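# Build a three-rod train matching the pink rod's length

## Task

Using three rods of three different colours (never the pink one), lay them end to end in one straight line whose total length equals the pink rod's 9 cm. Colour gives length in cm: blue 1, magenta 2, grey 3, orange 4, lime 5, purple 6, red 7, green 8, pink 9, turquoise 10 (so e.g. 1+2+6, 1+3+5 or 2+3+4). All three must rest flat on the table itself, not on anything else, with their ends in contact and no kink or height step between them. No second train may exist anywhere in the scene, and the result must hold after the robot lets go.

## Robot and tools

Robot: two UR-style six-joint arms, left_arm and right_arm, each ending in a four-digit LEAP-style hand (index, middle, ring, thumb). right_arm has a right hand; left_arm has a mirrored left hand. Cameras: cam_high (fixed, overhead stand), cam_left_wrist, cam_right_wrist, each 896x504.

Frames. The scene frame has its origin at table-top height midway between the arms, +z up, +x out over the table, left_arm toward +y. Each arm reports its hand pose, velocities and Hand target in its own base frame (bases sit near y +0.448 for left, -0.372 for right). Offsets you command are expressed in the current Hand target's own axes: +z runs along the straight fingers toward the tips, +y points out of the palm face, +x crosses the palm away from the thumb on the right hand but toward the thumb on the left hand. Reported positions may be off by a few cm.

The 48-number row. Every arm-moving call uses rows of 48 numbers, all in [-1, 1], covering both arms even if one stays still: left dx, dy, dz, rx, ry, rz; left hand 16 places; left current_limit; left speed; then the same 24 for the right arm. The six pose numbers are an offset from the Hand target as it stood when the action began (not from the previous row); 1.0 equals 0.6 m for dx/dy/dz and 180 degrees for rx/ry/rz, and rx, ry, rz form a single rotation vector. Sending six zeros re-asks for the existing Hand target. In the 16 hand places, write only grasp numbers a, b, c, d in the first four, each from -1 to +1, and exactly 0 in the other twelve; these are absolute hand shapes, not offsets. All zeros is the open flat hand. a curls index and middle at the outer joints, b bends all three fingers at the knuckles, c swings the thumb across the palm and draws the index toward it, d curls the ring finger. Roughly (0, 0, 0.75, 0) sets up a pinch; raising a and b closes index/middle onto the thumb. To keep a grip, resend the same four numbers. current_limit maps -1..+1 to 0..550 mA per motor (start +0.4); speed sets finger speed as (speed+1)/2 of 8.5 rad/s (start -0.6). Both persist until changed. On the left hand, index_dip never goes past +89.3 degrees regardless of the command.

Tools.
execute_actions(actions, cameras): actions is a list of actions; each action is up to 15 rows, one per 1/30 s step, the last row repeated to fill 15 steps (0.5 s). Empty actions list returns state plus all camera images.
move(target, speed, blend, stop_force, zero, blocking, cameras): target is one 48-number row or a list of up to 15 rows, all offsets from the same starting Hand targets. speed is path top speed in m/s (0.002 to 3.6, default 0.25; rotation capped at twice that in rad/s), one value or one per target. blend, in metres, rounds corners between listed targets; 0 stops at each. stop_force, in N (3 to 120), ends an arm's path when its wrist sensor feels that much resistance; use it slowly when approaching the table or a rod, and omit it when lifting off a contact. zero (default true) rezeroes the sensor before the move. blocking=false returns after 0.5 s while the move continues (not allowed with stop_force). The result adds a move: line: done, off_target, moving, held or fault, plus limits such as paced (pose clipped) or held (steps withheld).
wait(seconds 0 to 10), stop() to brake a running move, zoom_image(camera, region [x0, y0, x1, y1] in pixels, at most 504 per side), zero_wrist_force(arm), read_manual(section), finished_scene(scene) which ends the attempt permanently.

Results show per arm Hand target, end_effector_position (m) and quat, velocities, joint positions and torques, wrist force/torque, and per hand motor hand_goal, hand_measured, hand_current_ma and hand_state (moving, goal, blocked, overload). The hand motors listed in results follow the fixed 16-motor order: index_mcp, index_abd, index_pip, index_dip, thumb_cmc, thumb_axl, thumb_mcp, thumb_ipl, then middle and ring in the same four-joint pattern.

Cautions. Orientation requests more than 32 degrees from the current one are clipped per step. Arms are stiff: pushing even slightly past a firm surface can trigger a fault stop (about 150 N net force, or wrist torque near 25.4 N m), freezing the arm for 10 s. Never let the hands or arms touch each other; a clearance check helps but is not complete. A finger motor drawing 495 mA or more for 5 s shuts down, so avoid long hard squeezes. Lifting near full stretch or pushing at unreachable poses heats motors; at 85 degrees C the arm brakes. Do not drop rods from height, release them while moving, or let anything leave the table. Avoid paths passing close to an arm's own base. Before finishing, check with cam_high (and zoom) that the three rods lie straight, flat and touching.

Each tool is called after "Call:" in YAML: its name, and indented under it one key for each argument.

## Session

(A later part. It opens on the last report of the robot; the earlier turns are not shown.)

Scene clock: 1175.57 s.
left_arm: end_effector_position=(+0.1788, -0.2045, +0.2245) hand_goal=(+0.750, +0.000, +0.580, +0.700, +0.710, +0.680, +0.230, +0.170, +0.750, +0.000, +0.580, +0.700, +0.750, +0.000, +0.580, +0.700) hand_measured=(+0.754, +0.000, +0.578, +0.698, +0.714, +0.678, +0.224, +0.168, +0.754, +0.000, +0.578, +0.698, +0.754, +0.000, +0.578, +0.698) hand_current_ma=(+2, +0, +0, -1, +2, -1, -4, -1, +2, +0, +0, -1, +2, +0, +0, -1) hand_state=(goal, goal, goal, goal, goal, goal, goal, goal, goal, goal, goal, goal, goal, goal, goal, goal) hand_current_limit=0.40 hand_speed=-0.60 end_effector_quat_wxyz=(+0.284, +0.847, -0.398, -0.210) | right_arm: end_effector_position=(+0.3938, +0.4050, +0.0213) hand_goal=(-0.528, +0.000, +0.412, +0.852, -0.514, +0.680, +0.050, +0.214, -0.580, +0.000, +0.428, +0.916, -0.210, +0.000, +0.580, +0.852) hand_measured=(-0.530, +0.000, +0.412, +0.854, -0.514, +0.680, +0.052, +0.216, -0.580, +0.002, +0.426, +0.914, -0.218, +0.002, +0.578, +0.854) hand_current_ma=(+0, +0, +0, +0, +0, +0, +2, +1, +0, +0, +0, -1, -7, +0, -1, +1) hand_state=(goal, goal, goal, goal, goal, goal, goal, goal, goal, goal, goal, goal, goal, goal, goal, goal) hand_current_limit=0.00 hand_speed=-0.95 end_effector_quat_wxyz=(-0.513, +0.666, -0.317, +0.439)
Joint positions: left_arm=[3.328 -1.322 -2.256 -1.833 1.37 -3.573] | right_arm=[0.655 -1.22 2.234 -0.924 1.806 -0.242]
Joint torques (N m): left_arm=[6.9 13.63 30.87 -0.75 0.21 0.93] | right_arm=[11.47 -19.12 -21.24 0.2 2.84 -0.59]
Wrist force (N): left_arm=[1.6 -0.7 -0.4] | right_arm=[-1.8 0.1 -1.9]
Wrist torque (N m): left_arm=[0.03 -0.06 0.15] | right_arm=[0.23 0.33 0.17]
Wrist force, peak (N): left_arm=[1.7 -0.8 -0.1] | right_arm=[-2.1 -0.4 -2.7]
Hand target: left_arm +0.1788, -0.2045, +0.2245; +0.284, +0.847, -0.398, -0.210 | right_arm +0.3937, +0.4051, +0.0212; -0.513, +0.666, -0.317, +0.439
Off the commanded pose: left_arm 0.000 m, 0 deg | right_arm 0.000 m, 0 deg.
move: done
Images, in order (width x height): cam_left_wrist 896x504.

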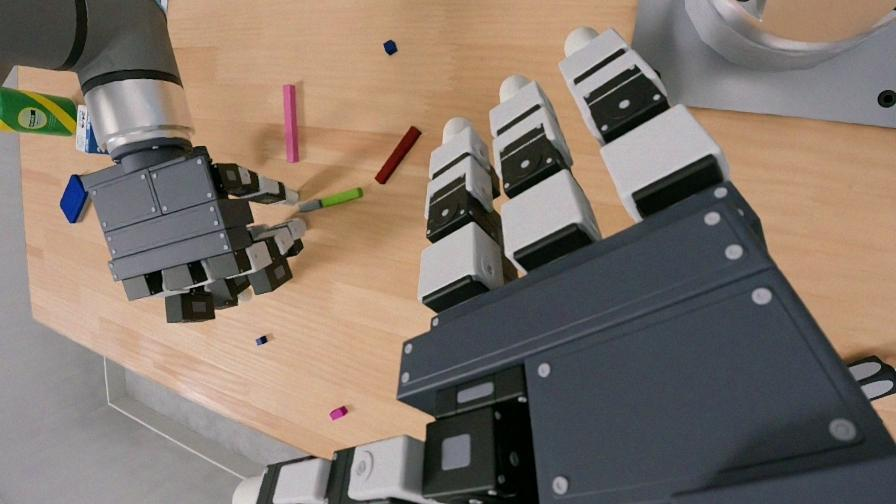

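Call:
move:
  target:
    - [0,0,0,0,0,0, 0,0,0,0,0,0,0,0,0,0,0,0,0,0,0,0,0.4,-0.6, 0.0168,-0.0625,-0.0057,0,0,0, 0,0.76,0.72,0,0,0,0,0,0,0,0,0,0,0,0,0,0.0,-0.9]
    - [0,0,0,0,0,0, 0,0,0,0,0,0,0,0,0,0,0,0,0,0,0,0,0.4,-0.6, 0.2071,-0.0343,0.2450,0,0,0, 0,0.68,0.72,0,0,0,0,0,0,0,0,0,0,0,0,0,0.0,-0.9]
    - [0,0,0,0,0,0, 0,0,0,0,0,0,0,0,0,0,0,0,0,0,0,0,0.4,-0.6, 0.1994,-0.0055,0.2476,0,0,0, 0,0.68,0.72,0,0,0,0,0,0,0,0,0,0,0,0,0,0.0,-0.9]
  speed: 0.12
  cameras: ["cam_left_wrist"]

Call:
zoom_image:
  camera: "cam_left_wrist"
  region: [200, 300, 300, 380]

Scene clock: 1192.27 s.
left_arm: end_effector_position=(+0.1788, -0.2045, +0.2245) hand_goal=(+0.750, +0.000, +0.580, +0.700, +0.710, +0.680, +0.230, +0.170, +0.750, +0.000, +0.580, +0.700, +0.750, +0.000, +0.580, +0.700) hand_measured=(+0.754, +0.000, +0.578, +0.698, +0.714, +0.678, +0.224, +0.168, +0.754, +0.000, +0.578, +0.698, +0.754, +0.000, +0.578, +0.698) hand_current_ma=(+2, +0, +0, -1, +2, -1, -4, -1, +2, +0, +0, -1, +2, +0, +0, -1) hand_state=(goal, goal, goal, goal, goal, goal, goal, goal, goal, goal, goal, goal, goal, goal, goal, goal) hand_current_limit=0.40 hand_speed=-0.60 end_effector_quat_wxyz=(+0.284, +0.847, -0.398, -0.210) | right_arm: end_effector_position=(+0.5782, +0.3616, +0.0419) hand_goal=(-0.420, +0.000, +0.388, +0.836, -0.514, +0.680, +0.050, +0.198, -0.440, +0.000, +0.444, +0.916, -0.090, +0.000, +0.580, +0.836) hand_measured=(-0.424, +0.000, +0.390, +0.838, -0.514, +0.680, +0.052, +0.200, -0.444, +0.002, +0.442, +0.914, -0.102, +0.002, +0.578, +0.838) hand_current_ma=(-2, +0, +1, +1, +0, +0, +2, +1, -2, +0, -1, -1, -12, +0, -1, +1) hand_state=(goal, goal, goal, goal, goal, goal, goal, goal, goal, goal, goal, goal, goal, goal, goal, goal) hand_current_limit=0.00 hand_speed=-0.90 end_effector_quat_wxyz=(-0.513, +0.666, -0.317, +0.439) end_effector_velocity=(-0.001, +0.000, +0.000) end_effector_angular_velocity=(+0.000, +0.003, +0.000)
Joint positions: left_arm=[3.328 -1.322 -2.256 -1.833 1.37 -3.573] | right_arm=[0.335 -1.102 1.943 -0.752 1.487 -0.27]
Joint velocities: left_arm=[within noise] | right_arm=[0 -0.002 0 0.005 0 0.001]
Joint torques (N m): left_arm=[6.43 13.48 30.61 -0.68 0.24 0.88] | right_arm=[-1.62 -54.7 -21.23 0.09 -0.31 2.56]
Wrist force (N): left_arm=[1.3 -0.6 -0.5] | right_arm=[-1.7 0.1 -2.1]
Wrist torque (N m): left_arm=[0.03 -0.03 0.14] | right_arm=[0.27 0.32 0.17]
Wrist force, peak (N): left_arm=[1.8 -0.5 -0.1] | right_arm=[-2.3 0.1 -3.1]
Hand target: left_arm +0.1788, -0.2045, +0.2245; +0.284, +0.847, -0.398, -0.210 | right_arm +0.5783, +0.3616, +0.0422; -0.513, +0.666, -0.317, +0.439
Off the commanded pose: left_arm 0.000 m, 0 deg | right_arm 0.000 m, 0 deg.
move: done
Images, in order (width x height): cam_left_wrist 896x504.

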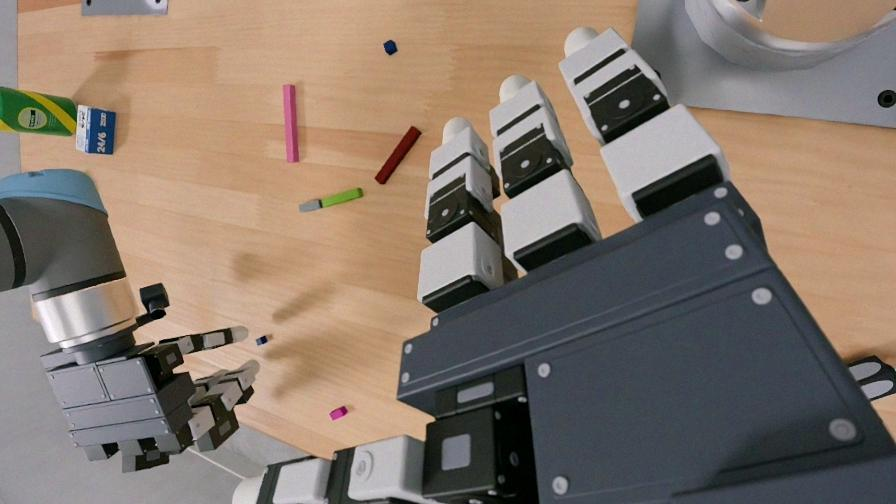

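Scaled by 5.040.

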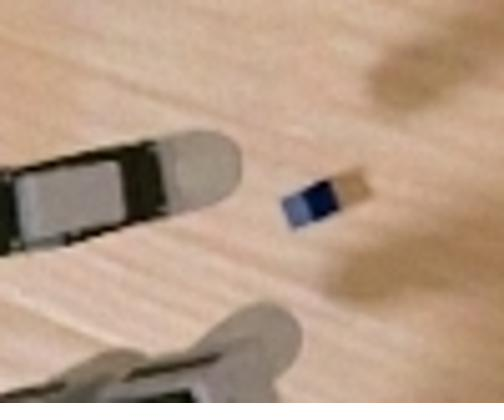

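Call:
move:
  target: [0,0,0,0,0,0, 0,0,0,0,0,0,0,0,0,0,0,0,0,0,0,0,0.4,-0.6, -0.0095,0.0263,0.0008,0,0,0, 0,0.68,0.72,0,0,0,0,0,0,0,0,0,0,0,0,0,0.0,-0.9]
  speed: 0.05
  stop_force: 5

Call:
move:
  target: [0,0,0,0,0,0, 0,0,0,0,0,0,0,0,0,0,0,0,0,0,0,0,0.4,-0.6, 0,0,0,0,0,0, 0,0.77,0.72,0,0,0,0,0,0,0,0,0,0,0,0,0,0.0,-0.9]
  speed: 0.05
  cameras: ["cam_left_wrist"]

Call:
zoom_image:
  camera: "cam_left_wrist"
  region: [230, 315, 290, 365]

Scene clock: 1206.00 s.
left_arm: end_effector_position=(+0.1788, -0.2045, +0.2245) hand_goal=(+0.750, +0.000, +0.580, +0.700, +0.710, +0.680, +0.230, +0.170, +0.750, +0.000, +0.580, +0.700, +0.750, +0.000, +0.580, +0.700) hand_measured=(+0.754, +0.000, +0.578, +0.698, +0.714, +0.678, +0.224, +0.168, +0.754, +0.000, +0.578, +0.698, +0.754, +0.000, +0.578, +0.698) hand_current_ma=(+2, +0, +0, -1, +2, -1, -4, -1, +2, +0, +0, -1, +2, +0, +0, -1) hand_state=(goal, goal, goal, goal, goal, goal, goal, goal, goal, goal, goal, goal, goal, goal, goal, goal) hand_current_limit=0.40 hand_speed=-0.60 end_effector_quat_wxyz=(+0.284, +0.847, -0.398, -0.210) | right_arm: end_effector_position=(+0.5768, +0.3625, +0.0255) hand_goal=(-0.420, +0.000, +0.388, +0.836, -0.514, +0.680, +0.050, +0.198, -0.440, +0.000, +0.444, +0.916, -0.090, +0.000, +0.580, +0.836) hand_measured=(-0.424, +0.000, +0.390, +0.838, -0.514, +0.680, +0.052, +0.200, -0.444, +0.002, +0.442, +0.914, -0.102, +0.002, +0.578, +0.838) hand_current_ma=(-2, +0, +1, +1, +0, +0, +2, +1, -2, +0, -1, -1, -12, +0, -1, +1) hand_state=(goal, goal, goal, goal, goal, goal, goal, goal, goal, goal, goal, goal, goal, goal, goal, goal) hand_current_limit=0.00 hand_speed=-0.90 end_effector_quat_wxyz=(-0.513, +0.666, -0.317, +0.439)
Joint positions: left_arm=[3.328 -1.322 -2.256 -1.833 1.37 -3.573] | right_arm=[0.338 -1.071 1.953 -0.793 1.49 -0.27]
Joint torques (N m): left_arm=[6.62 13.74 30.81 -0.72 0.04 0.98] | right_arm=[-1.86 -52.87 -22.03 0.05 -1.27 2.86]
Wrist force (N): left_arm=[1.3 -0.4 -0.4] | right_arm=[-2.1 -0.1 -2.2]
Wrist torque (N m): left_arm=[0.05 -0.03 0.13] | right_arm=[0.22 0.38 0.09]
Wrist force, peak (N): left_arm=[1.8 -0.6 -0.3] | right_arm=[-2.2 0.2 -2.5]
Hand target: left_arm +0.1788, -0.2045, +0.2245; +0.284, +0.847, -0.398, -0.210 | right_arm +0.5768, +0.3625, +0.0255; -0.513, +0.666, -0.317, +0.439
Off the commanded pose: left_arm 0.000 m, 0 deg | right_arm 0.000 m, 0 deg.
move: done

Scene clock: 1206.73 s.
left_arm: end_effector_position=(+0.1788, -0.2045, +0.2245) hand_goal=(+0.750, +0.000, +0.580, +0.700, +0.710, +0.680, +0.230, +0.170, +0.750, +0.000, +0.580, +0.700, +0.750, +0.000, +0.580, +0.700) hand_measured=(+0.754, +0.000, +0.578, +0.698, +0.714, +0.678, +0.224, +0.168, +0.754, +0.000, +0.578, +0.698, +0.754, +0.000, +0.578, +0.698) hand_current_ma=(+2, +0, +0, -1, +2, -1, -4, -1, +2, +0, +0, -1, +2, +0, +0, -1) hand_state=(goal, goal, goal, goal, goal, goal, goal, goal, goal, goal, goal, goal, goal, goal, goal, goal) hand_current_limit=0.40 hand_speed=-0.60 end_effector_quat_wxyz=(+0.284, +0.847, -0.398, -0.210) | right_arm: end_effector_position=(+0.5768, +0.3625, +0.0255) hand_goal=(-0.542, +0.000, +0.416, +0.854, -0.514, +0.680, +0.050, +0.216, -0.598, +0.000, +0.426, +0.916, -0.224, +0.000, +0.580, +0.854) hand_measured=(-0.538, +0.000, +0.414, +0.852, -0.514, +0.680, +0.052, +0.214, -0.592, +0.002, +0.430, +0.914, -0.224, +0.002, +0.578, +0.850) hand_current_ma=(+3, +0, -1, -1, +0, +0, +2, -1, +4, +0, +1, -1, +0, +0, -1, -1) hand_state=(goal, goal, goal, goal, goal, goal, goal, goal, goal, goal, goal, goal, goal, goal, goal, goal) hand_current_limit=0.00 hand_speed=-0.90 end_effector_quat_wxyz=(-0.513, +0.666, -0.317, +0.439)
Joint positions: left_arm=[3.328 -1.322 -2.256 -1.833 1.37 -3.573] | right_arm=[0.338 -1.071 1.953 -0.793 1.49 -0.27]
Joint torques (N m): left_arm=[5.78 13.89 30.32 -0.66 0.15 0.89] | right_arm=[-10.49 -53.05 -22.98 0.03 -1.99 2.43]
Wrist force (N): left_arm=[1.2 -0.7 -0.3] | right_arm=[-1.8 0.1 -2.2]
Wrist torque (N m): left_arm=[0.03 -0.01 0.12] | right_arm=[0.26 0.34 0.12]
Wrist force, peak (N): left_arm=[1.5 -0.7 -0.3] | right_arm=[-2.0 0.2 -2.5]
Hand target: left_arm +0.1788, -0.2045, +0.2245; +0.284, +0.847, -0.398, -0.210 | right_arm +0.5768, +0.3625, +0.0255; -0.513, +0.666, -0.317, +0.439
Off the commanded pose: left_arm 0.000 m, 0 deg | right_arm 0.000 m, 0 deg.
move: done
Images, in order (width x height): cam_left_wrist 896x504.

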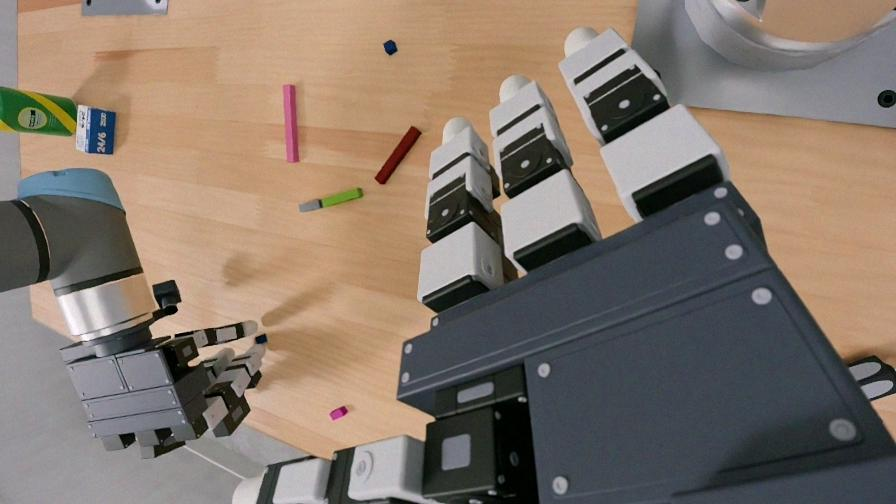

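Scaled by 8.400.

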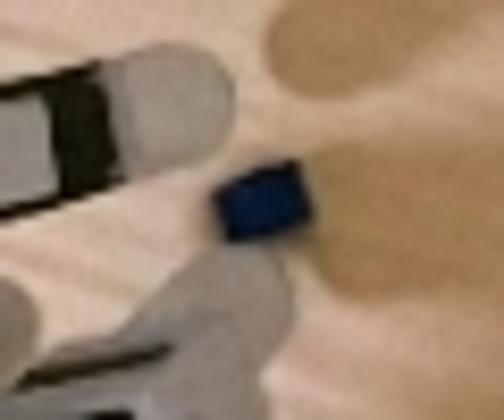

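Call:
move:
  target: [0,0,0,0,0,0, 0,0,0,0,0,0,0,0,0,0,0,0,0,0,0,0,0.4,-0.6, -0.0018,0.0067,0.0006,0,0,0, 0,0.77,0.72,0,0,0,0,0,0,0,0,0,0,0,0,0,0.0,-0.9]
  speed: 0.02
  stop_force: 4

Call:
move:
  target: [0,0,0,0,0,0, 0,0,0,0,0,0,0,0,0,0,0,0,0,0,0,0,0.4,-0.6, 0,0,0,0,0,0, 0,0.86,0.72,0,0,0,0,0,0,0,0,0,0,0,0,0,0.0,-0.9]
  speed: 0.05
  cameras: ["cam_left_wrist"]

Call:
zoom_image:
  camera: "cam_left_wrist"
  region: [230, 315, 290, 365]

Scene clock: 1212.47 s.
left_arm: end_effector_position=(+0.1788, -0.2045, +0.2245) hand_goal=(+0.750, +0.000, +0.580, +0.700, +0.710, +0.680, +0.230, +0.170, +0.750, +0.000, +0.580, +0.700, +0.750, +0.000, +0.580, +0.700) hand_measured=(+0.754, +0.000, +0.578, +0.698, +0.714, +0.678, +0.224, +0.168, +0.754, +0.000, +0.578, +0.698, +0.754, +0.000, +0.578, +0.698) hand_current_ma=(+2, +0, +0, -1, +2, -1, -4, -1, +2, +0, +0, -1, +2, +0, +0, -1) hand_state=(goal, goal, goal, goal, goal, goal, goal, goal, goal, goal, goal, goal, goal, goal, goal, goal) hand_current_limit=0.40 hand_speed=-0.60 end_effector_quat_wxyz=(+0.284, +0.847, -0.398, -0.210) | right_arm: end_effector_position=(+0.5768, +0.3625, +0.0212) hand_goal=(-0.542, +0.000, +0.416, +0.854, -0.514, +0.680, +0.050, +0.216, -0.598, +0.000, +0.426, +0.916, -0.224, +0.000, +0.580, +0.854) hand_measured=(-0.538, +0.000, +0.414, +0.852, -0.514, +0.680, +0.052, +0.214, -0.592, +0.002, +0.430, +0.914, -0.226, +0.002, +0.578, +0.850) hand_current_ma=(+3, +0, -1, -1, +0, +0, +2, -1, +4, +0, +1, -1, +0, +0, -1, -1) hand_state=(goal, goal, goal, goal, goal, goal, goal, goal, goal, goal, goal, goal, goal, goal, goal, goal) hand_current_limit=0.00 hand_speed=-0.90 end_effector_quat_wxyz=(-0.513, +0.666, -0.317, +0.439)
Joint positions: left_arm=[3.328 -1.322 -2.256 -1.833 1.37 -3.573] | right_arm=[0.338 -1.063 1.955 -0.803 1.49 -0.27]
Joint torques (N m): left_arm=[5.32 13.81 30.47 -0.64 0.18 0.95] | right_arm=[-11.59 -51.06 -10.65 0.16 -1.94 1.57]
Wrist force (N): left_arm=[1.5 -0.4 -0.5] | right_arm=[-1.9 -0.1 -2.4]
Wrist torque (N m): left_arm=[0.07 -0.06 0.14] | right_arm=[0.26 0.36 0.11]
Wrist force, peak (N): left_arm=[1.8 -0.7 -0.2] | right_arm=[-2.1 0.0 -2.5]
Hand target: left_arm +0.1788, -0.2045, +0.2245; +0.284, +0.847, -0.398, -0.210 | right_arm +0.5768, +0.3625, +0.0213; -0.513, +0.666, -0.317, +0.439
Off the commanded pose: left_arm 0.000 m, 0 deg | right_arm 0.000 m, 0 deg.
move: done

Scene clock: 1213.20 s.
left_arm: end_effector_position=(+0.1788, -0.2045, +0.2245) hand_goal=(+0.750, +0.000, +0.580, +0.700, +0.710, +0.680, +0.230, +0.170, +0.750, +0.000, +0.580, +0.700, +0.750, +0.000, +0.580, +0.700) hand_measured=(+0.754, +0.000, +0.578, +0.698, +0.714, +0.678, +0.224, +0.168, +0.754, +0.000, +0.578, +0.698, +0.754, +0.000, +0.578, +0.698) hand_current_ma=(+2, +0, +0, -1, +2, -1, -4, -1, +2, +0, +0, -1, +2, +0, +0, -1) hand_state=(goal, goal, goal, goal, goal, goal, goal, goal, goal, goal, goal, goal, goal, goal, goal, goal) hand_current_limit=0.40 hand_speed=-0.60 end_effector_quat_wxyz=(+0.284, +0.847, -0.398, -0.210) | right_arm: end_effector_position=(+0.5768, +0.3625, +0.0213) hand_goal=(-0.662, +0.000, +0.442, +0.872, -0.514, +0.680, +0.050, +0.234, -0.754, +0.000, +0.408, +0.916, -0.360, +0.000, +0.580, +0.872) hand_measured=(-0.612, +0.000, +0.450, +0.876, -0.514, +0.680, +0.058, +0.236, -0.744, +0.002, +0.412, +0.914, -0.360, +0.002, +0.578, +0.870) hand_current_ma=(+101, +0, +6, +2, +0, +0, +9, +2, +8, +0, +2, -1, +0, +0, -1, -1) hand_state=(blocked, goal, goal, goal, goal, goal, goal, goal, goal, goal, goal, goal, goal, goal, goal, goal) hand_current_limit=0.00 hand_speed=-0.90 end_effector_quat_wxyz=(-0.513, +0.666, -0.317, +0.439)
Joint positions: left_arm=[3.328 -1.322 -2.256 -1.833 1.37 -3.573] | right_arm=[0.338 -1.063 1.955 -0.803 1.49 -0.27]
Joint torques (N m): left_arm=[5.93 14.35 30.83 -0.66 0 0.99] | right_arm=[-11.7 -52.05 -18.31 -0.13 -1.79 1.19]
Wrist force (N): left_arm=[1.7 -0.4 -0.3] | right_arm=[-1.8 -1.3 -2.2]
Wrist torque (N m): left_arm=[0.06 -0.08 0.16] | right_arm=[0.21 0.38 0.10]
Wrist force, peak (N): left_arm=[1.7 -0.4 -0.3] | right_arm=[-2.3 0.1 -2.3]
Hand target: left_arm +0.1788, -0.2045, +0.2245; +0.284, +0.847, -0.398, -0.210 | right_arm +0.5768, +0.3625, +0.0213; -0.513, +0.666, -0.317, +0.439
Off the commanded pose: left_arm 0.000 m, 0 deg | right_arm 0.000 m, 0 deg.
move: done
Images, in order (width x height): cam_left_wrist 896x504.

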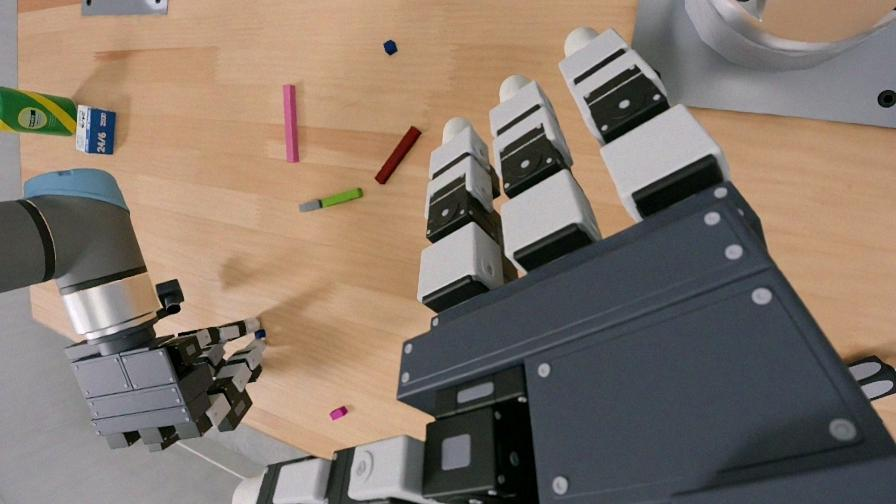

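Scaled by 8.400.

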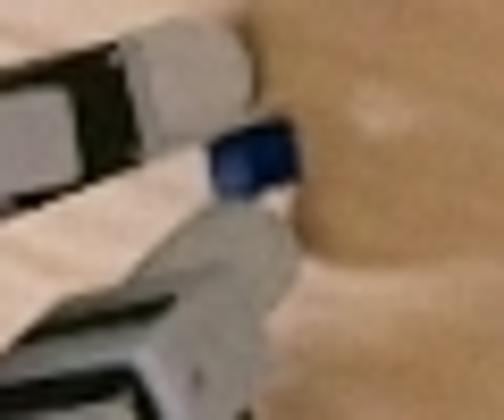

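Call:
move:
  target:
    - [0,0,0,0,0,0, 0,0,0,0,0,0,0,0,0,0,0,0,0,0,0,0,0.4,-0.6, 0.0058,-0.0216,-0.0020,0,0,0, 0,0.86,0.72,0,0,0,0,0,0,0,0,0,0,0,0,0,0.0,-0.9]
    - [0,0,0,0,0,0, 0,0,0,0,0,0,0,0,0,0,0,0,0,0,0,0,0.4,-0.6, -0.1683,-0.0455,-0.2535,0,0,0, 0,0.86,0.72,0,0,0,0,0,0,0,0,0,0,0,0,0,0.0,-0.9]
  speed: [0.03, 0.08]
  cameras: ["cam_left_wrist"]

Call:
zoom_image:
  camera: "cam_left_wrist"
  region: [265, 170, 365, 230]

Scene clock: 1227.63 s.
left_arm: end_effector_position=(+0.1788, -0.2045, +0.2245) hand_goal=(+0.750, +0.000, +0.580, +0.700, +0.710, +0.680, +0.230, +0.170, +0.750, +0.000, +0.580, +0.700, +0.750, +0.000, +0.580, +0.700) hand_measured=(+0.754, +0.000, +0.578, +0.698, +0.714, +0.678, +0.224, +0.168, +0.754, +0.000, +0.578, +0.698, +0.754, +0.000, +0.578, +0.698) hand_current_ma=(+2, +0, +0, -1, +2, -1, -4, -1, +2, +0, +0, -1, +2, +0, +0, -1) hand_state=(goal, goal, goal, goal, goal, goal, goal, goal, goal, goal, goal, goal, goal, goal, goal, goal) hand_current_limit=0.40 hand_speed=-0.60 end_effector_quat_wxyz=(+0.284, +0.847, -0.398, -0.210) | right_arm: end_effector_position=(+0.3959, +0.3966, +0.0350) hand_goal=(-0.662, +0.000, +0.442, +0.872, -0.514, +0.680, +0.050, +0.234, -0.754, +0.000, +0.408, +0.916, -0.360, +0.000, +0.580, +0.872) hand_measured=(-0.616, +0.000, +0.450, +0.876, -0.514, +0.680, +0.062, +0.238, -0.746, +0.002, +0.412, +0.914, -0.360, +0.002, +0.578, +0.870) hand_current_ma=(+88, +0, +6, +2, +0, +0, +14, +4, +7, +0, +2, -1, +0, +0, -1, -1) hand_state=(blocked, goal, goal, goal, goal, goal, goal, goal, goal, goal, goal, goal, goal, goal, goal, goal) hand_current_limit=0.00 hand_speed=-0.90 end_effector_quat_wxyz=(-0.513, +0.666, -0.317, +0.439)
Joint positions: left_arm=[3.328 -1.322 -2.256 -1.833 1.37 -3.573] | right_arm=[0.631 -1.265 2.244 -0.889 1.783 -0.244]
Joint torques (N m): left_arm=[6.02 13.57 30.22 -0.65 0.06 1.01] | right_arm=[-12.99 -16.55 -19.79 0.35 -2.22 0.34]
Wrist force (N): left_arm=[1.6 -0.5 -0.4] | right_arm=[-1.9 0.3 -1.9]
Wrist torque (N m): left_arm=[0.05 -0.06 0.15] | right_arm=[0.29 0.34 -0.06]
Wrist force, peak (N): left_arm=[1.6 -0.7 -0.5] | right_arm=[-2.5 0.1 -2.7]
Hand target: left_arm +0.1788, -0.2045, +0.2245; +0.284, +0.847, -0.398, -0.210 | right_arm +0.3959, +0.3965, +0.0349; -0.513, +0.666, -0.317, +0.439
Off the commanded pose: left_arm 0.000 m, 0 deg | right_arm 0.000 m, 0 deg.
move: done
Images, in order (width x height): cam_left_wrist 896x504.

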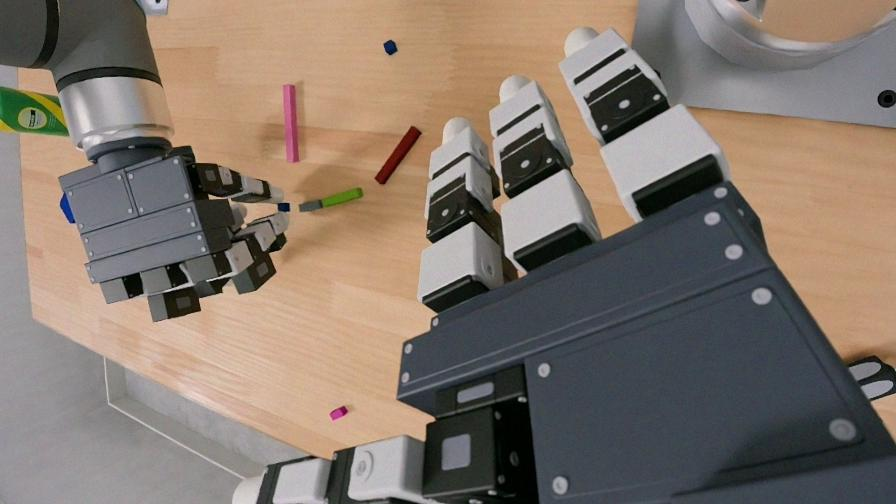

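Scaled by 5.040.

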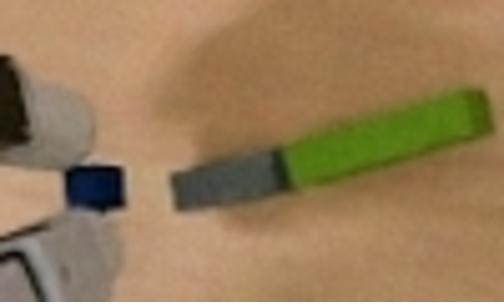

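Call:
move:
  target: [0,0,0,0,0,0, 0,0,0,0,0,0,0,0,0,0,0,0,0,0,0,0,0.4,-0.6, 0.0072,0.0245,0.0095,0,0,0, 0,0.86,0.72,0,0,0,0,0,0,0,0,0,0,0,0,0,0.0,-0.9]
  speed: 0.02
  stop_force: 3
  cameras: ["cam_left_wrist"]

Call:
zoom_image:
  camera: "cam_left_wrist"
  region: [265, 170, 365, 230]

Scene clock: 1239.70 s.
left_arm: end_effector_position=(+0.1788, -0.2045, +0.2245) hand_goal=(+0.750, +0.000, +0.580, +0.700, +0.710, +0.680, +0.230, +0.170, +0.750, +0.000, +0.580, +0.700, +0.750, +0.000, +0.580, +0.700) hand_measured=(+0.754, +0.000, +0.578, +0.698, +0.714, +0.678, +0.224, +0.168, +0.754, +0.000, +0.578, +0.698, +0.754, +0.000, +0.578, +0.698) hand_current_ma=(+2, +0, +0, -1, +2, -1, -4, -1, +2, +0, +0, -1, +2, +0, +0, -1) hand_state=(goal, goal, goal, goal, goal, goal, goal, goal, goal, goal, goal, goal, goal, goal, goal, goal) hand_current_limit=0.40 hand_speed=-0.60 end_effector_quat_wxyz=(+0.284, +0.847, -0.398, -0.210) | right_arm: end_effector_position=(+0.4033, +0.3911, +0.0214) hand_goal=(-0.662, +0.000, +0.442, +0.872, -0.514, +0.680, +0.050, +0.234, -0.754, +0.000, +0.408, +0.916, -0.360, +0.000, +0.580, +0.872) hand_measured=(-0.616, +0.000, +0.450, +0.876, -0.514, +0.680, +0.062, +0.238, -0.746, +0.002, +0.412, +0.914, -0.360, +0.002, +0.578, +0.870) hand_current_ma=(+88, +0, +6, +2, +0, +0, +14, +4, +7, +0, +2, -1, +0, +0, -1, -1) hand_state=(blocked, goal, goal, goal, goal, goal, goal, goal, goal, goal, goal, goal, goal, goal, goal, goal) hand_current_limit=0.00 hand_speed=-0.90 end_effector_quat_wxyz=(-0.513, +0.666, -0.317, +0.439)
Joint positions: left_arm=[3.328 -1.322 -2.256 -1.833 1.37 -3.573] | right_arm=[0.605 -1.231 2.253 -0.932 1.757 -0.246]
Joint torques (N m): left_arm=[5.64 13.93 30.42 -0.62 0.1 1.11] | right_arm=[11.18 -43.56 -20.74 0.18 2.74 -0.72]
Wrist force (N): left_arm=[1.3 -0.8 -0.2] | right_arm=[-1.9 0.1 -2.4]
Wrist torque (N m): left_arm=[0.00 -0.02 0.13] | right_arm=[0.30 0.37 0.14]
Wrist force, peak (N): left_arm=[1.8 -0.7 -0.3] | right_arm=[-1.9 0.3 -2.4]
Hand target: left_arm +0.1788, -0.2045, +0.2245; +0.284, +0.847, -0.398, -0.210 | right_arm +0.4033, +0.3911, +0.0214; -0.513, +0.666, -0.317, +0.439
Off the commanded pose: left_arm 0.000 m, 0 deg | right_arm 0.000 m, 0 deg.
move: done
Images, in order (width x height): cam_left_wrist 896x504.

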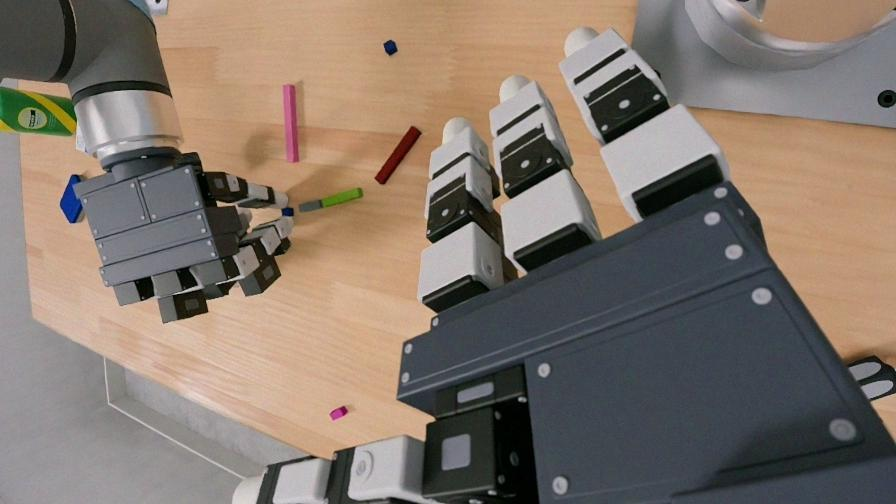

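Scaled by 5.040.

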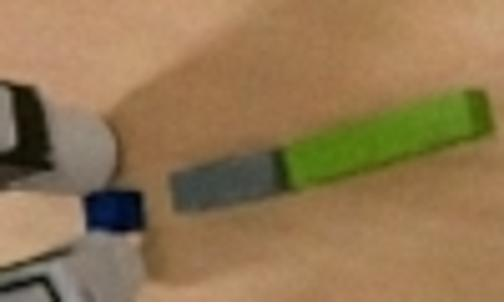

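Call:
move:
  target: [0,0,0,0,0,0, 0,0,0,0,0,0,0,0,0,0,0,0,0,0,0,0,0.4,-0.6, -0.0108,-0.0015,0.0001,0,0,0, 0,0.86,0.72,0,0,0,0,0,0,0,0,0,0,0,0,0,0.0,-0.9]
  speed: 0.02
  stop_force: 4
  cameras: ["cam_left_wrist"]

Call:
zoom_image:
  camera: "cam_left_wrist"
  region: [285, 180, 335, 220]

Scene clock: 1246.40 s.
left_arm: end_effector_position=(+0.1788, -0.2045, +0.2245) hand_goal=(+0.750, +0.000, +0.580, +0.700, +0.710, +0.680, +0.230, +0.170, +0.750, +0.000, +0.580, +0.700, +0.750, +0.000, +0.580, +0.700) hand_measured=(+0.754, +0.000, +0.578, +0.698, +0.714, +0.678, +0.224, +0.168, +0.754, +0.000, +0.578, +0.698, +0.754, +0.000, +0.578, +0.698) hand_current_ma=(+2, +0, +0, -1, +2, -1, -4, -1, +2, +0, +0, -1, +2, +0, +0, -1) hand_state=(goal, goal, goal, goal, goal, goal, goal, goal, goal, goal, goal, goal, goal, goal, goal, goal) hand_current_limit=0.40 hand_speed=-0.60 end_effector_quat_wxyz=(+0.284, +0.847, -0.398, -0.210) | right_arm: end_effector_position=(+0.4006, +0.3970, +0.0205) hand_goal=(-0.662, +0.000, +0.442, +0.872, -0.514, +0.680, +0.050, +0.234, -0.754, +0.000, +0.408, +0.916, -0.360, +0.000, +0.580, +0.872) hand_measured=(-0.616, +0.000, +0.452, +0.876, -0.516, +0.680, +0.062, +0.238, -0.746, +0.002, +0.412, +0.914, -0.360, +0.002, +0.578, +0.870) hand_current_ma=(+88, +0, +7, +2, -1, +0, +14, +4, +7, +0, +2, -1, +0, +0, -1, -1) hand_state=(blocked, goal, goal, goal, goal, goal, goal, goal, goal, goal, goal, goal, goal, goal, goal, goal) hand_current_limit=0.00 hand_speed=-0.90 end_effector_quat_wxyz=(-0.513, +0.666, -0.317, +0.439)
Joint positions: left_arm=[3.328 -1.322 -2.256 -1.833 1.37 -3.573] | right_arm=[0.624 -1.223 2.244 -0.93 1.776 -0.244]
Joint torques (N m): left_arm=[5.28 13.55 30.54 -0.74 -0.05 0.92] | right_arm=[-13.33 -44.03 -4.99 -2.46 -2.33 0.25]
Wrist force (N): left_arm=[1.3 -0.6 -0.4] | right_arm=[-1.5 -0.6 -2.1]
Wrist torque (N m): left_arm=[0.03 -0.03 0.13] | right_arm=[0.26 0.33 -0.01]
Wrist force, peak (N): left_arm=[1.7 -0.6 -0.4] | right_arm=[-2.1 -0.1 -2.4]
Hand target: left_arm +0.1788, -0.2045, +0.2245; +0.284, +0.847, -0.398, -0.210 | right_arm +0.4006, +0.3970, +0.0206; -0.513, +0.666, -0.317, +0.439
Off the commanded pose: left_arm 0.000 m, 0 deg | right_arm 0.000 m, 0 deg.
move: done
Images, in order (width x height): cam_left_wrist 896x504.

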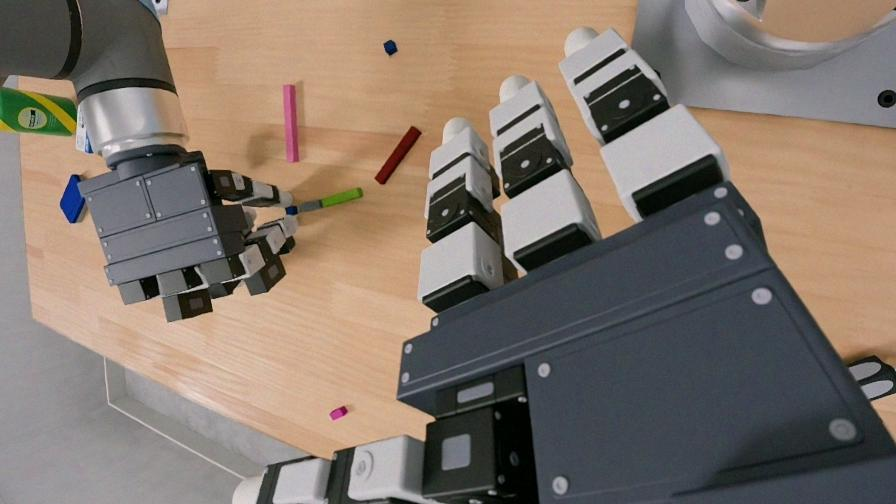

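Scaled by 10.080.

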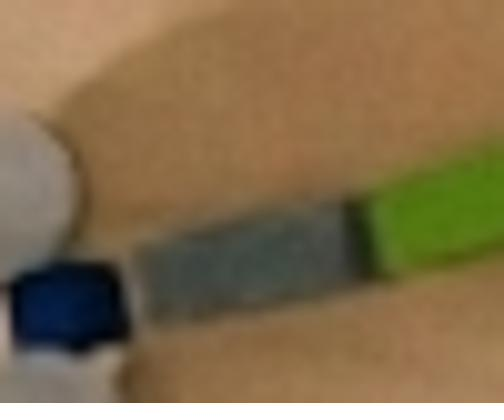

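Call:
move:
  target: [0,0,0,0,0,0, 0,0,0,0,0,0,0,0,0,0,0,0,0,0,0,0,0.4,-0.6, -0.0089,-0.0024,0,0,0,0, 0,0.86,0.72,0,0,0,0,0,0,0,0,0,0,0,0,0,0.0,-0.9]
  speed: 0.015
  cameras: ["cam_left_wrist"]

Call:
zoom_image:
  camera: "cam_left_wrist"
  region: [285, 175, 370, 225]

Call:
zoom_image:
  camera: "cam_left_wrist"
  region: [285, 180, 335, 220]

Scene clock: 1255.47 s.
left_arm: end_effector_position=(+0.1788, -0.2045, +0.2245) hand_goal=(+0.750, +0.000, +0.580, +0.700, +0.710, +0.680, +0.230, +0.170, +0.750, +0.000, +0.580, +0.700, +0.750, +0.000, +0.580, +0.700) hand_measured=(+0.754, +0.000, +0.578, +0.698, +0.714, +0.678, +0.224, +0.168, +0.754, +0.000, +0.578, +0.698, +0.754, +0.000, +0.578, +0.698) hand_current_ma=(+2, +0, +0, -1, +2, -1, -4, -1, +2, +0, +0, -1, +2, +0, +0, -1) hand_state=(goal, goal, goal, goal, goal, goal, goal, goal, goal, goal, goal, goal, goal, goal, goal, goal) hand_current_limit=0.40 hand_speed=-0.60 end_effector_quat_wxyz=(+0.284, +0.847, -0.398, -0.210) | right_arm: end_effector_position=(+0.3983, +0.4021, +0.0206) hand_goal=(-0.662, +0.000, +0.442, +0.872, -0.514, +0.680, +0.050, +0.234, -0.754, +0.000, +0.408, +0.916, -0.360, +0.000, +0.580, +0.872) hand_measured=(-0.616, +0.000, +0.452, +0.876, -0.516, +0.680, +0.062, +0.238, -0.746, +0.002, +0.412, +0.914, -0.360, +0.002, +0.578, +0.870) hand_current_ma=(+88, +0, +7, +2, -1, +0, +14, +4, +7, +0, +2, -1, +0, +0, -1, -1) hand_state=(blocked, goal, goal, goal, goal, goal, goal, goal, goal, goal, goal, goal, goal, goal, goal, goal) hand_current_limit=0.00 hand_speed=-0.90 end_effector_quat_wxyz=(-0.513, +0.666, -0.317, +0.439)
Joint positions: left_arm=[3.328 -1.322 -2.256 -1.833 1.37 -3.573] | right_arm=[0.64 -1.218 2.235 -0.926 1.792 -0.243]
Joint torques (N m): left_arm=[5.25 12.66 30.78 -0.62 -0.16 1.07] | right_arm=[-10.08 -23.59 -10.64 -0.57 -0.52 2.68]
Wrist force (N): left_arm=[1.3 -0.7 -0.3] | right_arm=[-1.4 -0.5 -2.0]
Wrist torque (N m): left_arm=[0.03 -0.02 0.13] | right_arm=[0.21 0.31 -0.03]
Wrist force, peak (N): left_arm=[1.6 -0.6 -0.4] | right_arm=[-1.7 -1.2 -2.2]
Hand target: left_arm +0.1788, -0.2045, +0.2245; +0.284, +0.847, -0.398, -0.210 | right_arm +0.3984, +0.4020, +0.0206; -0.513, +0.666, -0.317, +0.439
Off the commanded pose: left_arm 0.000 m, 0 deg | right_arm 0.000 m, 0 deg.
move: done
Images, in order (width x height): cam_left_wrist 896x504.

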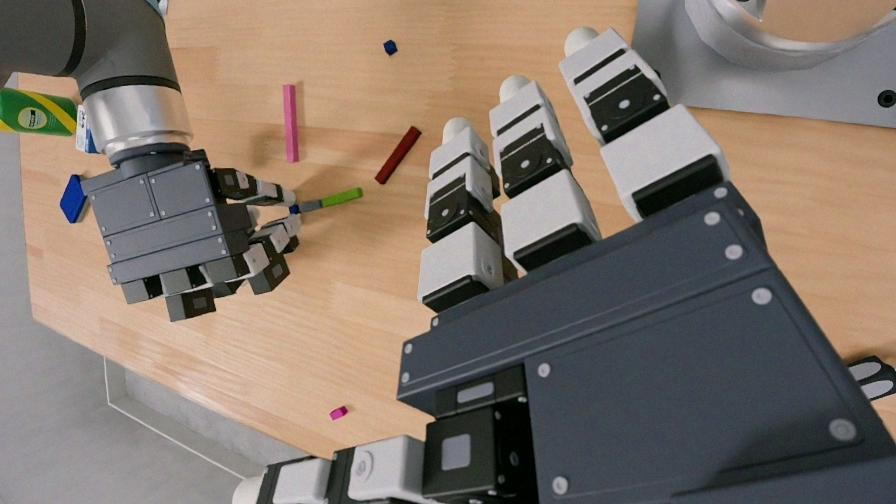

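Scaled by 5.929.

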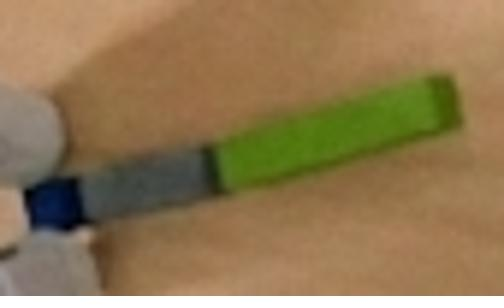

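Scaled by 10.080.

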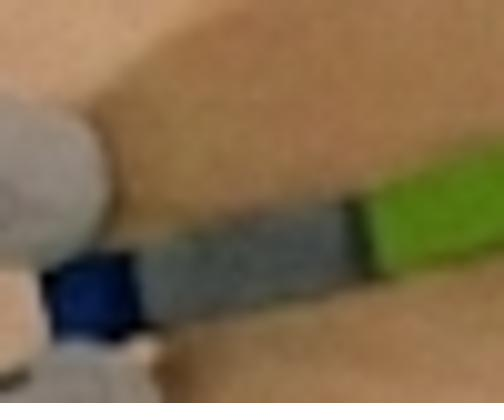

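Call:
move:
  target: [0,0,0,0,0,0, 0,0,0,0,0,0,0,0,0,0,0,0,0,0,0,0,0.4,-0.6, -0.0064,-0.0017,0,0,0,0, 0,0.86,0.72,0,0,0,0,0,0,0,0,0,0,0,0,0,0.0,-0.9]
  speed: 0.015
  cameras: ["cam_left_wrist"]

Call:
zoom_image:
  camera: "cam_left_wrist"
  region: [285, 180, 335, 220]

Scene clock: 1258.97 s.
left_arm: end_effector_position=(+0.1788, -0.2045, +0.2245) hand_goal=(+0.750, +0.000, +0.580, +0.700, +0.710, +0.680, +0.230, +0.170, +0.750, +0.000, +0.580, +0.700, +0.750, +0.000, +0.580, +0.700) hand_measured=(+0.754, +0.000, +0.578, +0.698, +0.714, +0.678, +0.224, +0.168, +0.754, +0.000, +0.578, +0.698, +0.754, +0.000, +0.578, +0.698) hand_current_ma=(+2, +0, +0, -1, +2, -1, -4, -1, +2, +0, +0, -1, +2, +0, +0, -1) hand_state=(goal, goal, goal, goal, goal, goal, goal, goal, goal, goal, goal, goal, goal, goal, goal, goal) hand_current_limit=0.40 hand_speed=-0.60 end_effector_quat_wxyz=(+0.284, +0.847, -0.398, -0.210) | right_arm: end_effector_position=(+0.3967, +0.4057, +0.0206) hand_goal=(-0.662, +0.000, +0.442, +0.872, -0.514, +0.680, +0.050, +0.234, -0.754, +0.000, +0.408, +0.916, -0.360, +0.000, +0.580, +0.872) hand_measured=(-0.616, +0.000, +0.452, +0.876, -0.516, +0.680, +0.062, +0.238, -0.746, +0.002, +0.412, +0.914, -0.360, +0.002, +0.578, +0.870) hand_current_ma=(+88, +0, +7, +2, -1, +0, +14, +4, +7, +0, +2, -1, +0, +0, -1, -1) hand_state=(blocked, goal, goal, goal, goal, goal, goal, goal, goal, goal, goal, goal, goal, goal, goal, goal) hand_current_limit=0.00 hand_speed=-0.90 end_effector_quat_wxyz=(-0.513, +0.666, -0.317, +0.439)
Joint positions: left_arm=[3.328 -1.322 -2.256 -1.833 1.37 -3.573] | right_arm=[0.651 -1.214 2.228 -0.923 1.803 -0.242]
Joint torques (N m): left_arm=[5.13 13.23 30.26 -0.67 0.01 0.95] | right_arm=[-1.04 -22.5 -13.91 -0.02 1.24 2.8]
Wrist force (N): left_arm=[1.4 -0.6 -0.4] | right_arm=[-1.5 -0.4 -2.0]
Wrist torque (N m): left_arm=[0.05 -0.04 0.14] | right_arm=[0.21 0.32 -0.03]
Wrist force, peak (N): left_arm=[1.7 -0.7 -0.3] | right_arm=[-1.5 -1.3 -2.3]
Hand target: left_arm +0.1788, -0.2045, +0.2245; +0.284, +0.847, -0.398, -0.210 | right_arm +0.3968, +0.4057, +0.0205; -0.513, +0.666, -0.317, +0.439
Off the commanded pose: left_arm 0.000 m, 0 deg | right_arm 0.000 m, 0 deg.
move: done
Images, in order (width x height): cam_left_wrist 896x504.

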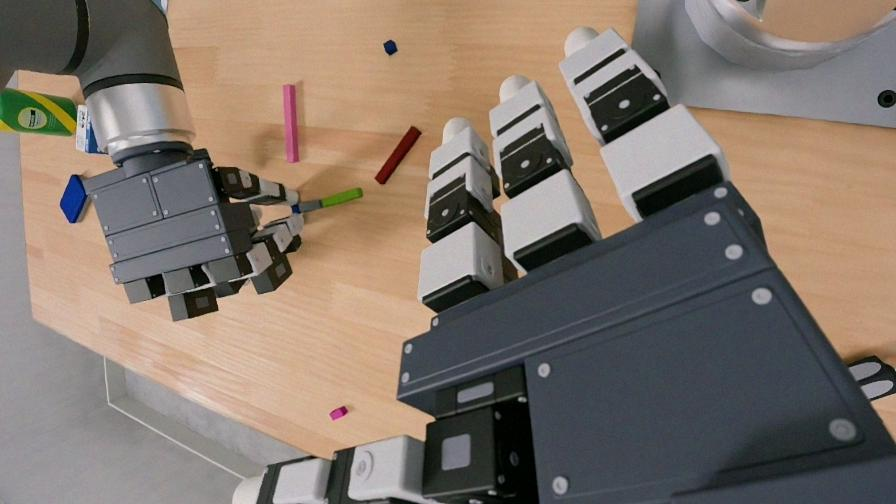

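Scaled by 10.080.

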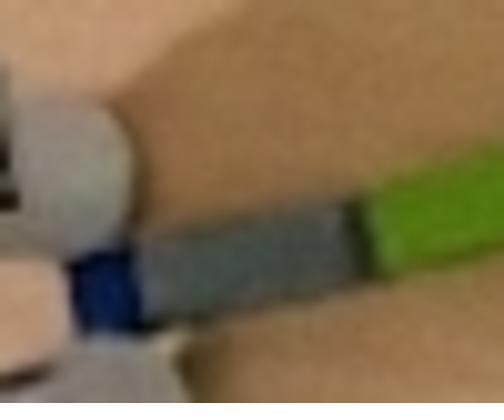

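Call:
move:
  target: [0,0,0,0,0,0, 0,0,0,0,0,0,0,0,0,0,0,0,0,0,0,0,0.4,-0.6, -0.0064,-0.0017,0,0,0,0, 0,0.86,0.72,0,0,0,0,0,0,0,0,0,0,0,0,0,0.0,-0.9]
  speed: 0.015
  cameras: ["cam_left_wrist"]

Call:
zoom_image:
  camera: "cam_left_wrist"
  region: [285, 180, 335, 220]

Scene clock: 1264.63 s.
left_arm: end_effector_position=(+0.1788, -0.2045, +0.2245) hand_goal=(+0.750, +0.000, +0.580, +0.700, +0.710, +0.680, +0.230, +0.170, +0.750, +0.000, +0.580, +0.700, +0.750, +0.000, +0.580, +0.700) hand_measured=(+0.754, +0.000, +0.578, +0.698, +0.714, +0.678, +0.224, +0.168, +0.754, +0.000, +0.578, +0.698, +0.754, +0.000, +0.578, +0.698) hand_current_ma=(+2, +0, +0, -1, +2, -1, -4, -1, +2, +0, +0, -1, +2, +0, +0, -1) hand_state=(goal, goal, goal, goal, goal, goal, goal, goal, goal, goal, goal, goal, goal, goal, goal, goal) hand_current_limit=0.40 hand_speed=-0.60 end_effector_quat_wxyz=(+0.284, +0.847, -0.398, -0.210) | right_arm: end_effector_position=(+0.3951, +0.4094, +0.0205) hand_goal=(-0.662, +0.000, +0.442, +0.872, -0.514, +0.680, +0.050, +0.234, -0.754, +0.000, +0.408, +0.916, -0.360, +0.000, +0.580, +0.872) hand_measured=(-0.616, +0.000, +0.452, +0.876, -0.516, +0.680, +0.062, +0.238, -0.746, +0.002, +0.412, +0.914, -0.360, +0.002, +0.578, +0.870) hand_current_ma=(+88, +0, +7, +2, -1, +0, +14, +4, +7, +0, +2, -1, +0, +0, -1, -1) hand_state=(blocked, goal, goal, goal, goal, goal, goal, goal, goal, goal, goal, goal, goal, goal, goal, goal) hand_current_limit=0.00 hand_speed=-0.90 end_effector_quat_wxyz=(-0.513, +0.666, -0.317, +0.439)
Joint positions: left_arm=[3.328 -1.322 -2.256 -1.833 1.37 -3.573] | right_arm=[0.662 -1.21 2.222 -0.92 1.814 -0.241]
Joint torques (N m): left_arm=[5.54 13.61 31.27 -0.75 -0.1 0.98] | right_arm=[-1.57 -22.65 -14.68 0.06 1.04 2.8]
Wrist force (N): left_arm=[1.4 -0.8 -0.2] | right_arm=[-1.1 -0.5 -2.1]
Wrist torque (N m): left_arm=[-0.01 -0.04 0.14] | right_arm=[0.24 0.27 0.00]
Wrist force, peak (N): left_arm=[1.7 -0.6 -0.5] | right_arm=[-1.5 -1.1 -2.2]
Hand target: left_arm +0.1788, -0.2045, +0.2245; +0.284, +0.847, -0.398, -0.210 | right_arm +0.3951, +0.4093, +0.0205; -0.513, +0.666, -0.317, +0.439
Off the commanded pose: left_arm 0.000 m, 0 deg | right_arm 0.000 m, 0 deg.
move: done
Images, in order (width x height): cam_left_wrist 896x504.

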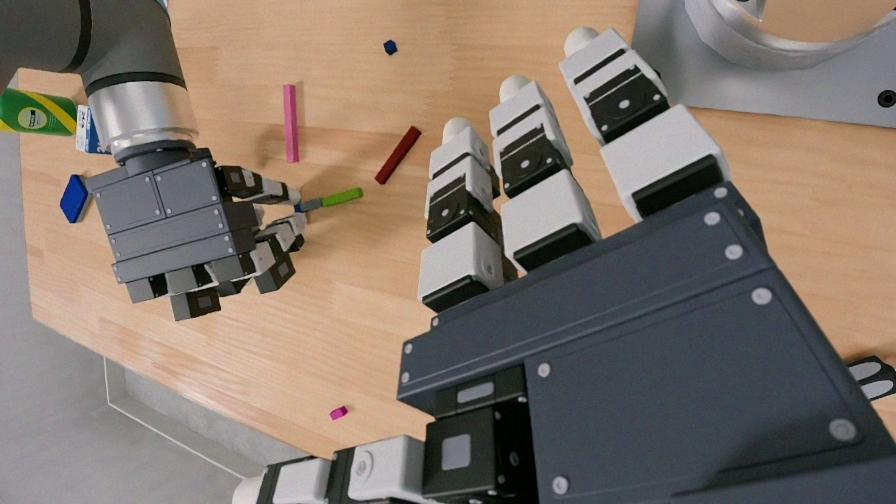

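Scaled by 10.080.

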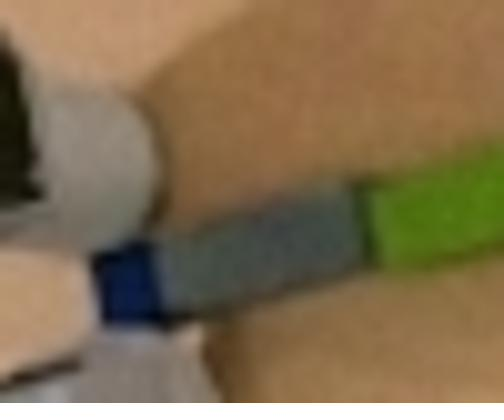

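Call:
move:
  target: [0,0,0,0,0,0, 0,0,0,0,0,0,0,0,0,0,0,0,0,0,0,0,0.4,-0.6, -0.0048,-0.0013,0,0,0,0, 0,0.86,0.72,0,0,0,0,0,0,0,0,0,0,0,0,0,0.0,-0.9]
  speed: 0.015
  cameras: ["cam_left_wrist"]

Call:
zoom_image:
  camera: "cam_left_wrist"
  region: [285, 180, 335, 220]

Call:
zoom_image:
  camera: "cam_left_wrist"
  region: [285, 170, 370, 225]

Scene clock: 1270.27 s.
left_arm: end_effector_position=(+0.1788, -0.2045, +0.2245) hand_goal=(+0.750, +0.000, +0.580, +0.700, +0.710, +0.680, +0.230, +0.170, +0.750, +0.000, +0.580, +0.700, +0.750, +0.000, +0.580, +0.700) hand_measured=(+0.754, +0.000, +0.578, +0.698, +0.714, +0.678, +0.224, +0.168, +0.754, +0.000, +0.578, +0.698, +0.754, +0.000, +0.578, +0.698) hand_current_ma=(+2, +0, +0, -1, +2, -1, -4, -1, +2, +0, +0, -1, +2, +0, +0, -1) hand_state=(goal, goal, goal, goal, goal, goal, goal, goal, goal, goal, goal, goal, goal, goal, goal, goal) hand_current_limit=0.40 hand_speed=-0.60 end_effector_quat_wxyz=(+0.284, +0.847, -0.398, -0.210) | right_arm: end_effector_position=(+0.3939, +0.4121, +0.0205) hand_goal=(-0.662, +0.000, +0.442, +0.872, -0.514, +0.680, +0.050, +0.234, -0.754, +0.000, +0.408, +0.916, -0.360, +0.000, +0.580, +0.872) hand_measured=(-0.616, +0.000, +0.452, +0.876, -0.516, +0.680, +0.062, +0.238, -0.746, +0.002, +0.412, +0.914, -0.360, +0.002, +0.578, +0.870) hand_current_ma=(+88, +0, +7, +2, -1, +0, +14, +4, +7, +0, +2, -1, +0, +0, -1, -1) hand_state=(blocked, goal, goal, goal, goal, goal, goal, goal, goal, goal, goal, goal, goal, goal, goal, goal) hand_current_limit=0.00 hand_speed=-0.90 end_effector_quat_wxyz=(-0.513, +0.666, -0.317, +0.439)
Joint positions: left_arm=[3.328 -1.322 -2.256 -1.833 1.37 -3.573] | right_arm=[0.671 -1.207 2.217 -0.918 1.822 -0.24]
Joint torques (N m): left_arm=[5.52 13.91 30.53 -0.52 -0.42 1.04] | right_arm=[2.22 -20.99 -16.34 -0.13 1.44 2.79]
Wrist force (N): left_arm=[1.6 -0.4 -0.5] | right_arm=[-1.4 -0.8 -2.0]
Wrist torque (N m): left_arm=[0.05 -0.07 0.15] | right_arm=[0.21 0.31 -0.03]
Wrist force, peak (N): left_arm=[1.6 -0.7 -0.5] | right_arm=[-1.4 -1.3 -2.1]
Hand target: left_arm +0.1788, -0.2045, +0.2245; +0.284, +0.847, -0.398, -0.210 | right_arm +0.3939, +0.4120, +0.0205; -0.513, +0.666, -0.317, +0.439
Off the commanded pose: left_arm 0.000 m, 0 deg | right_arm 0.000 m, 0 deg.
move: done
Images, in order (width x height): cam_left_wrist 896x504.

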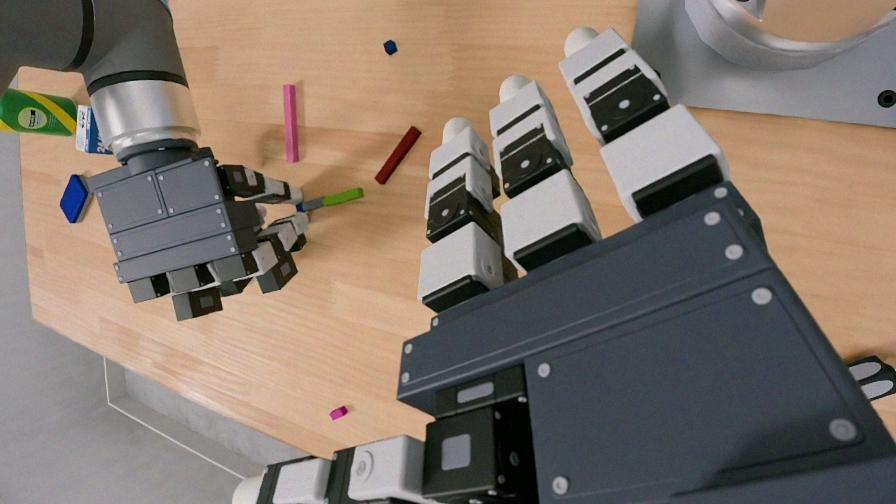

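Scaled by 10.080.

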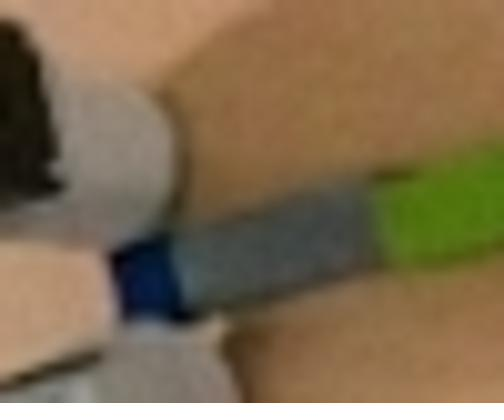

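Scaled by 5.929.

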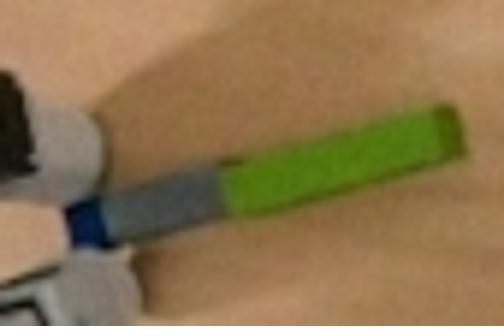

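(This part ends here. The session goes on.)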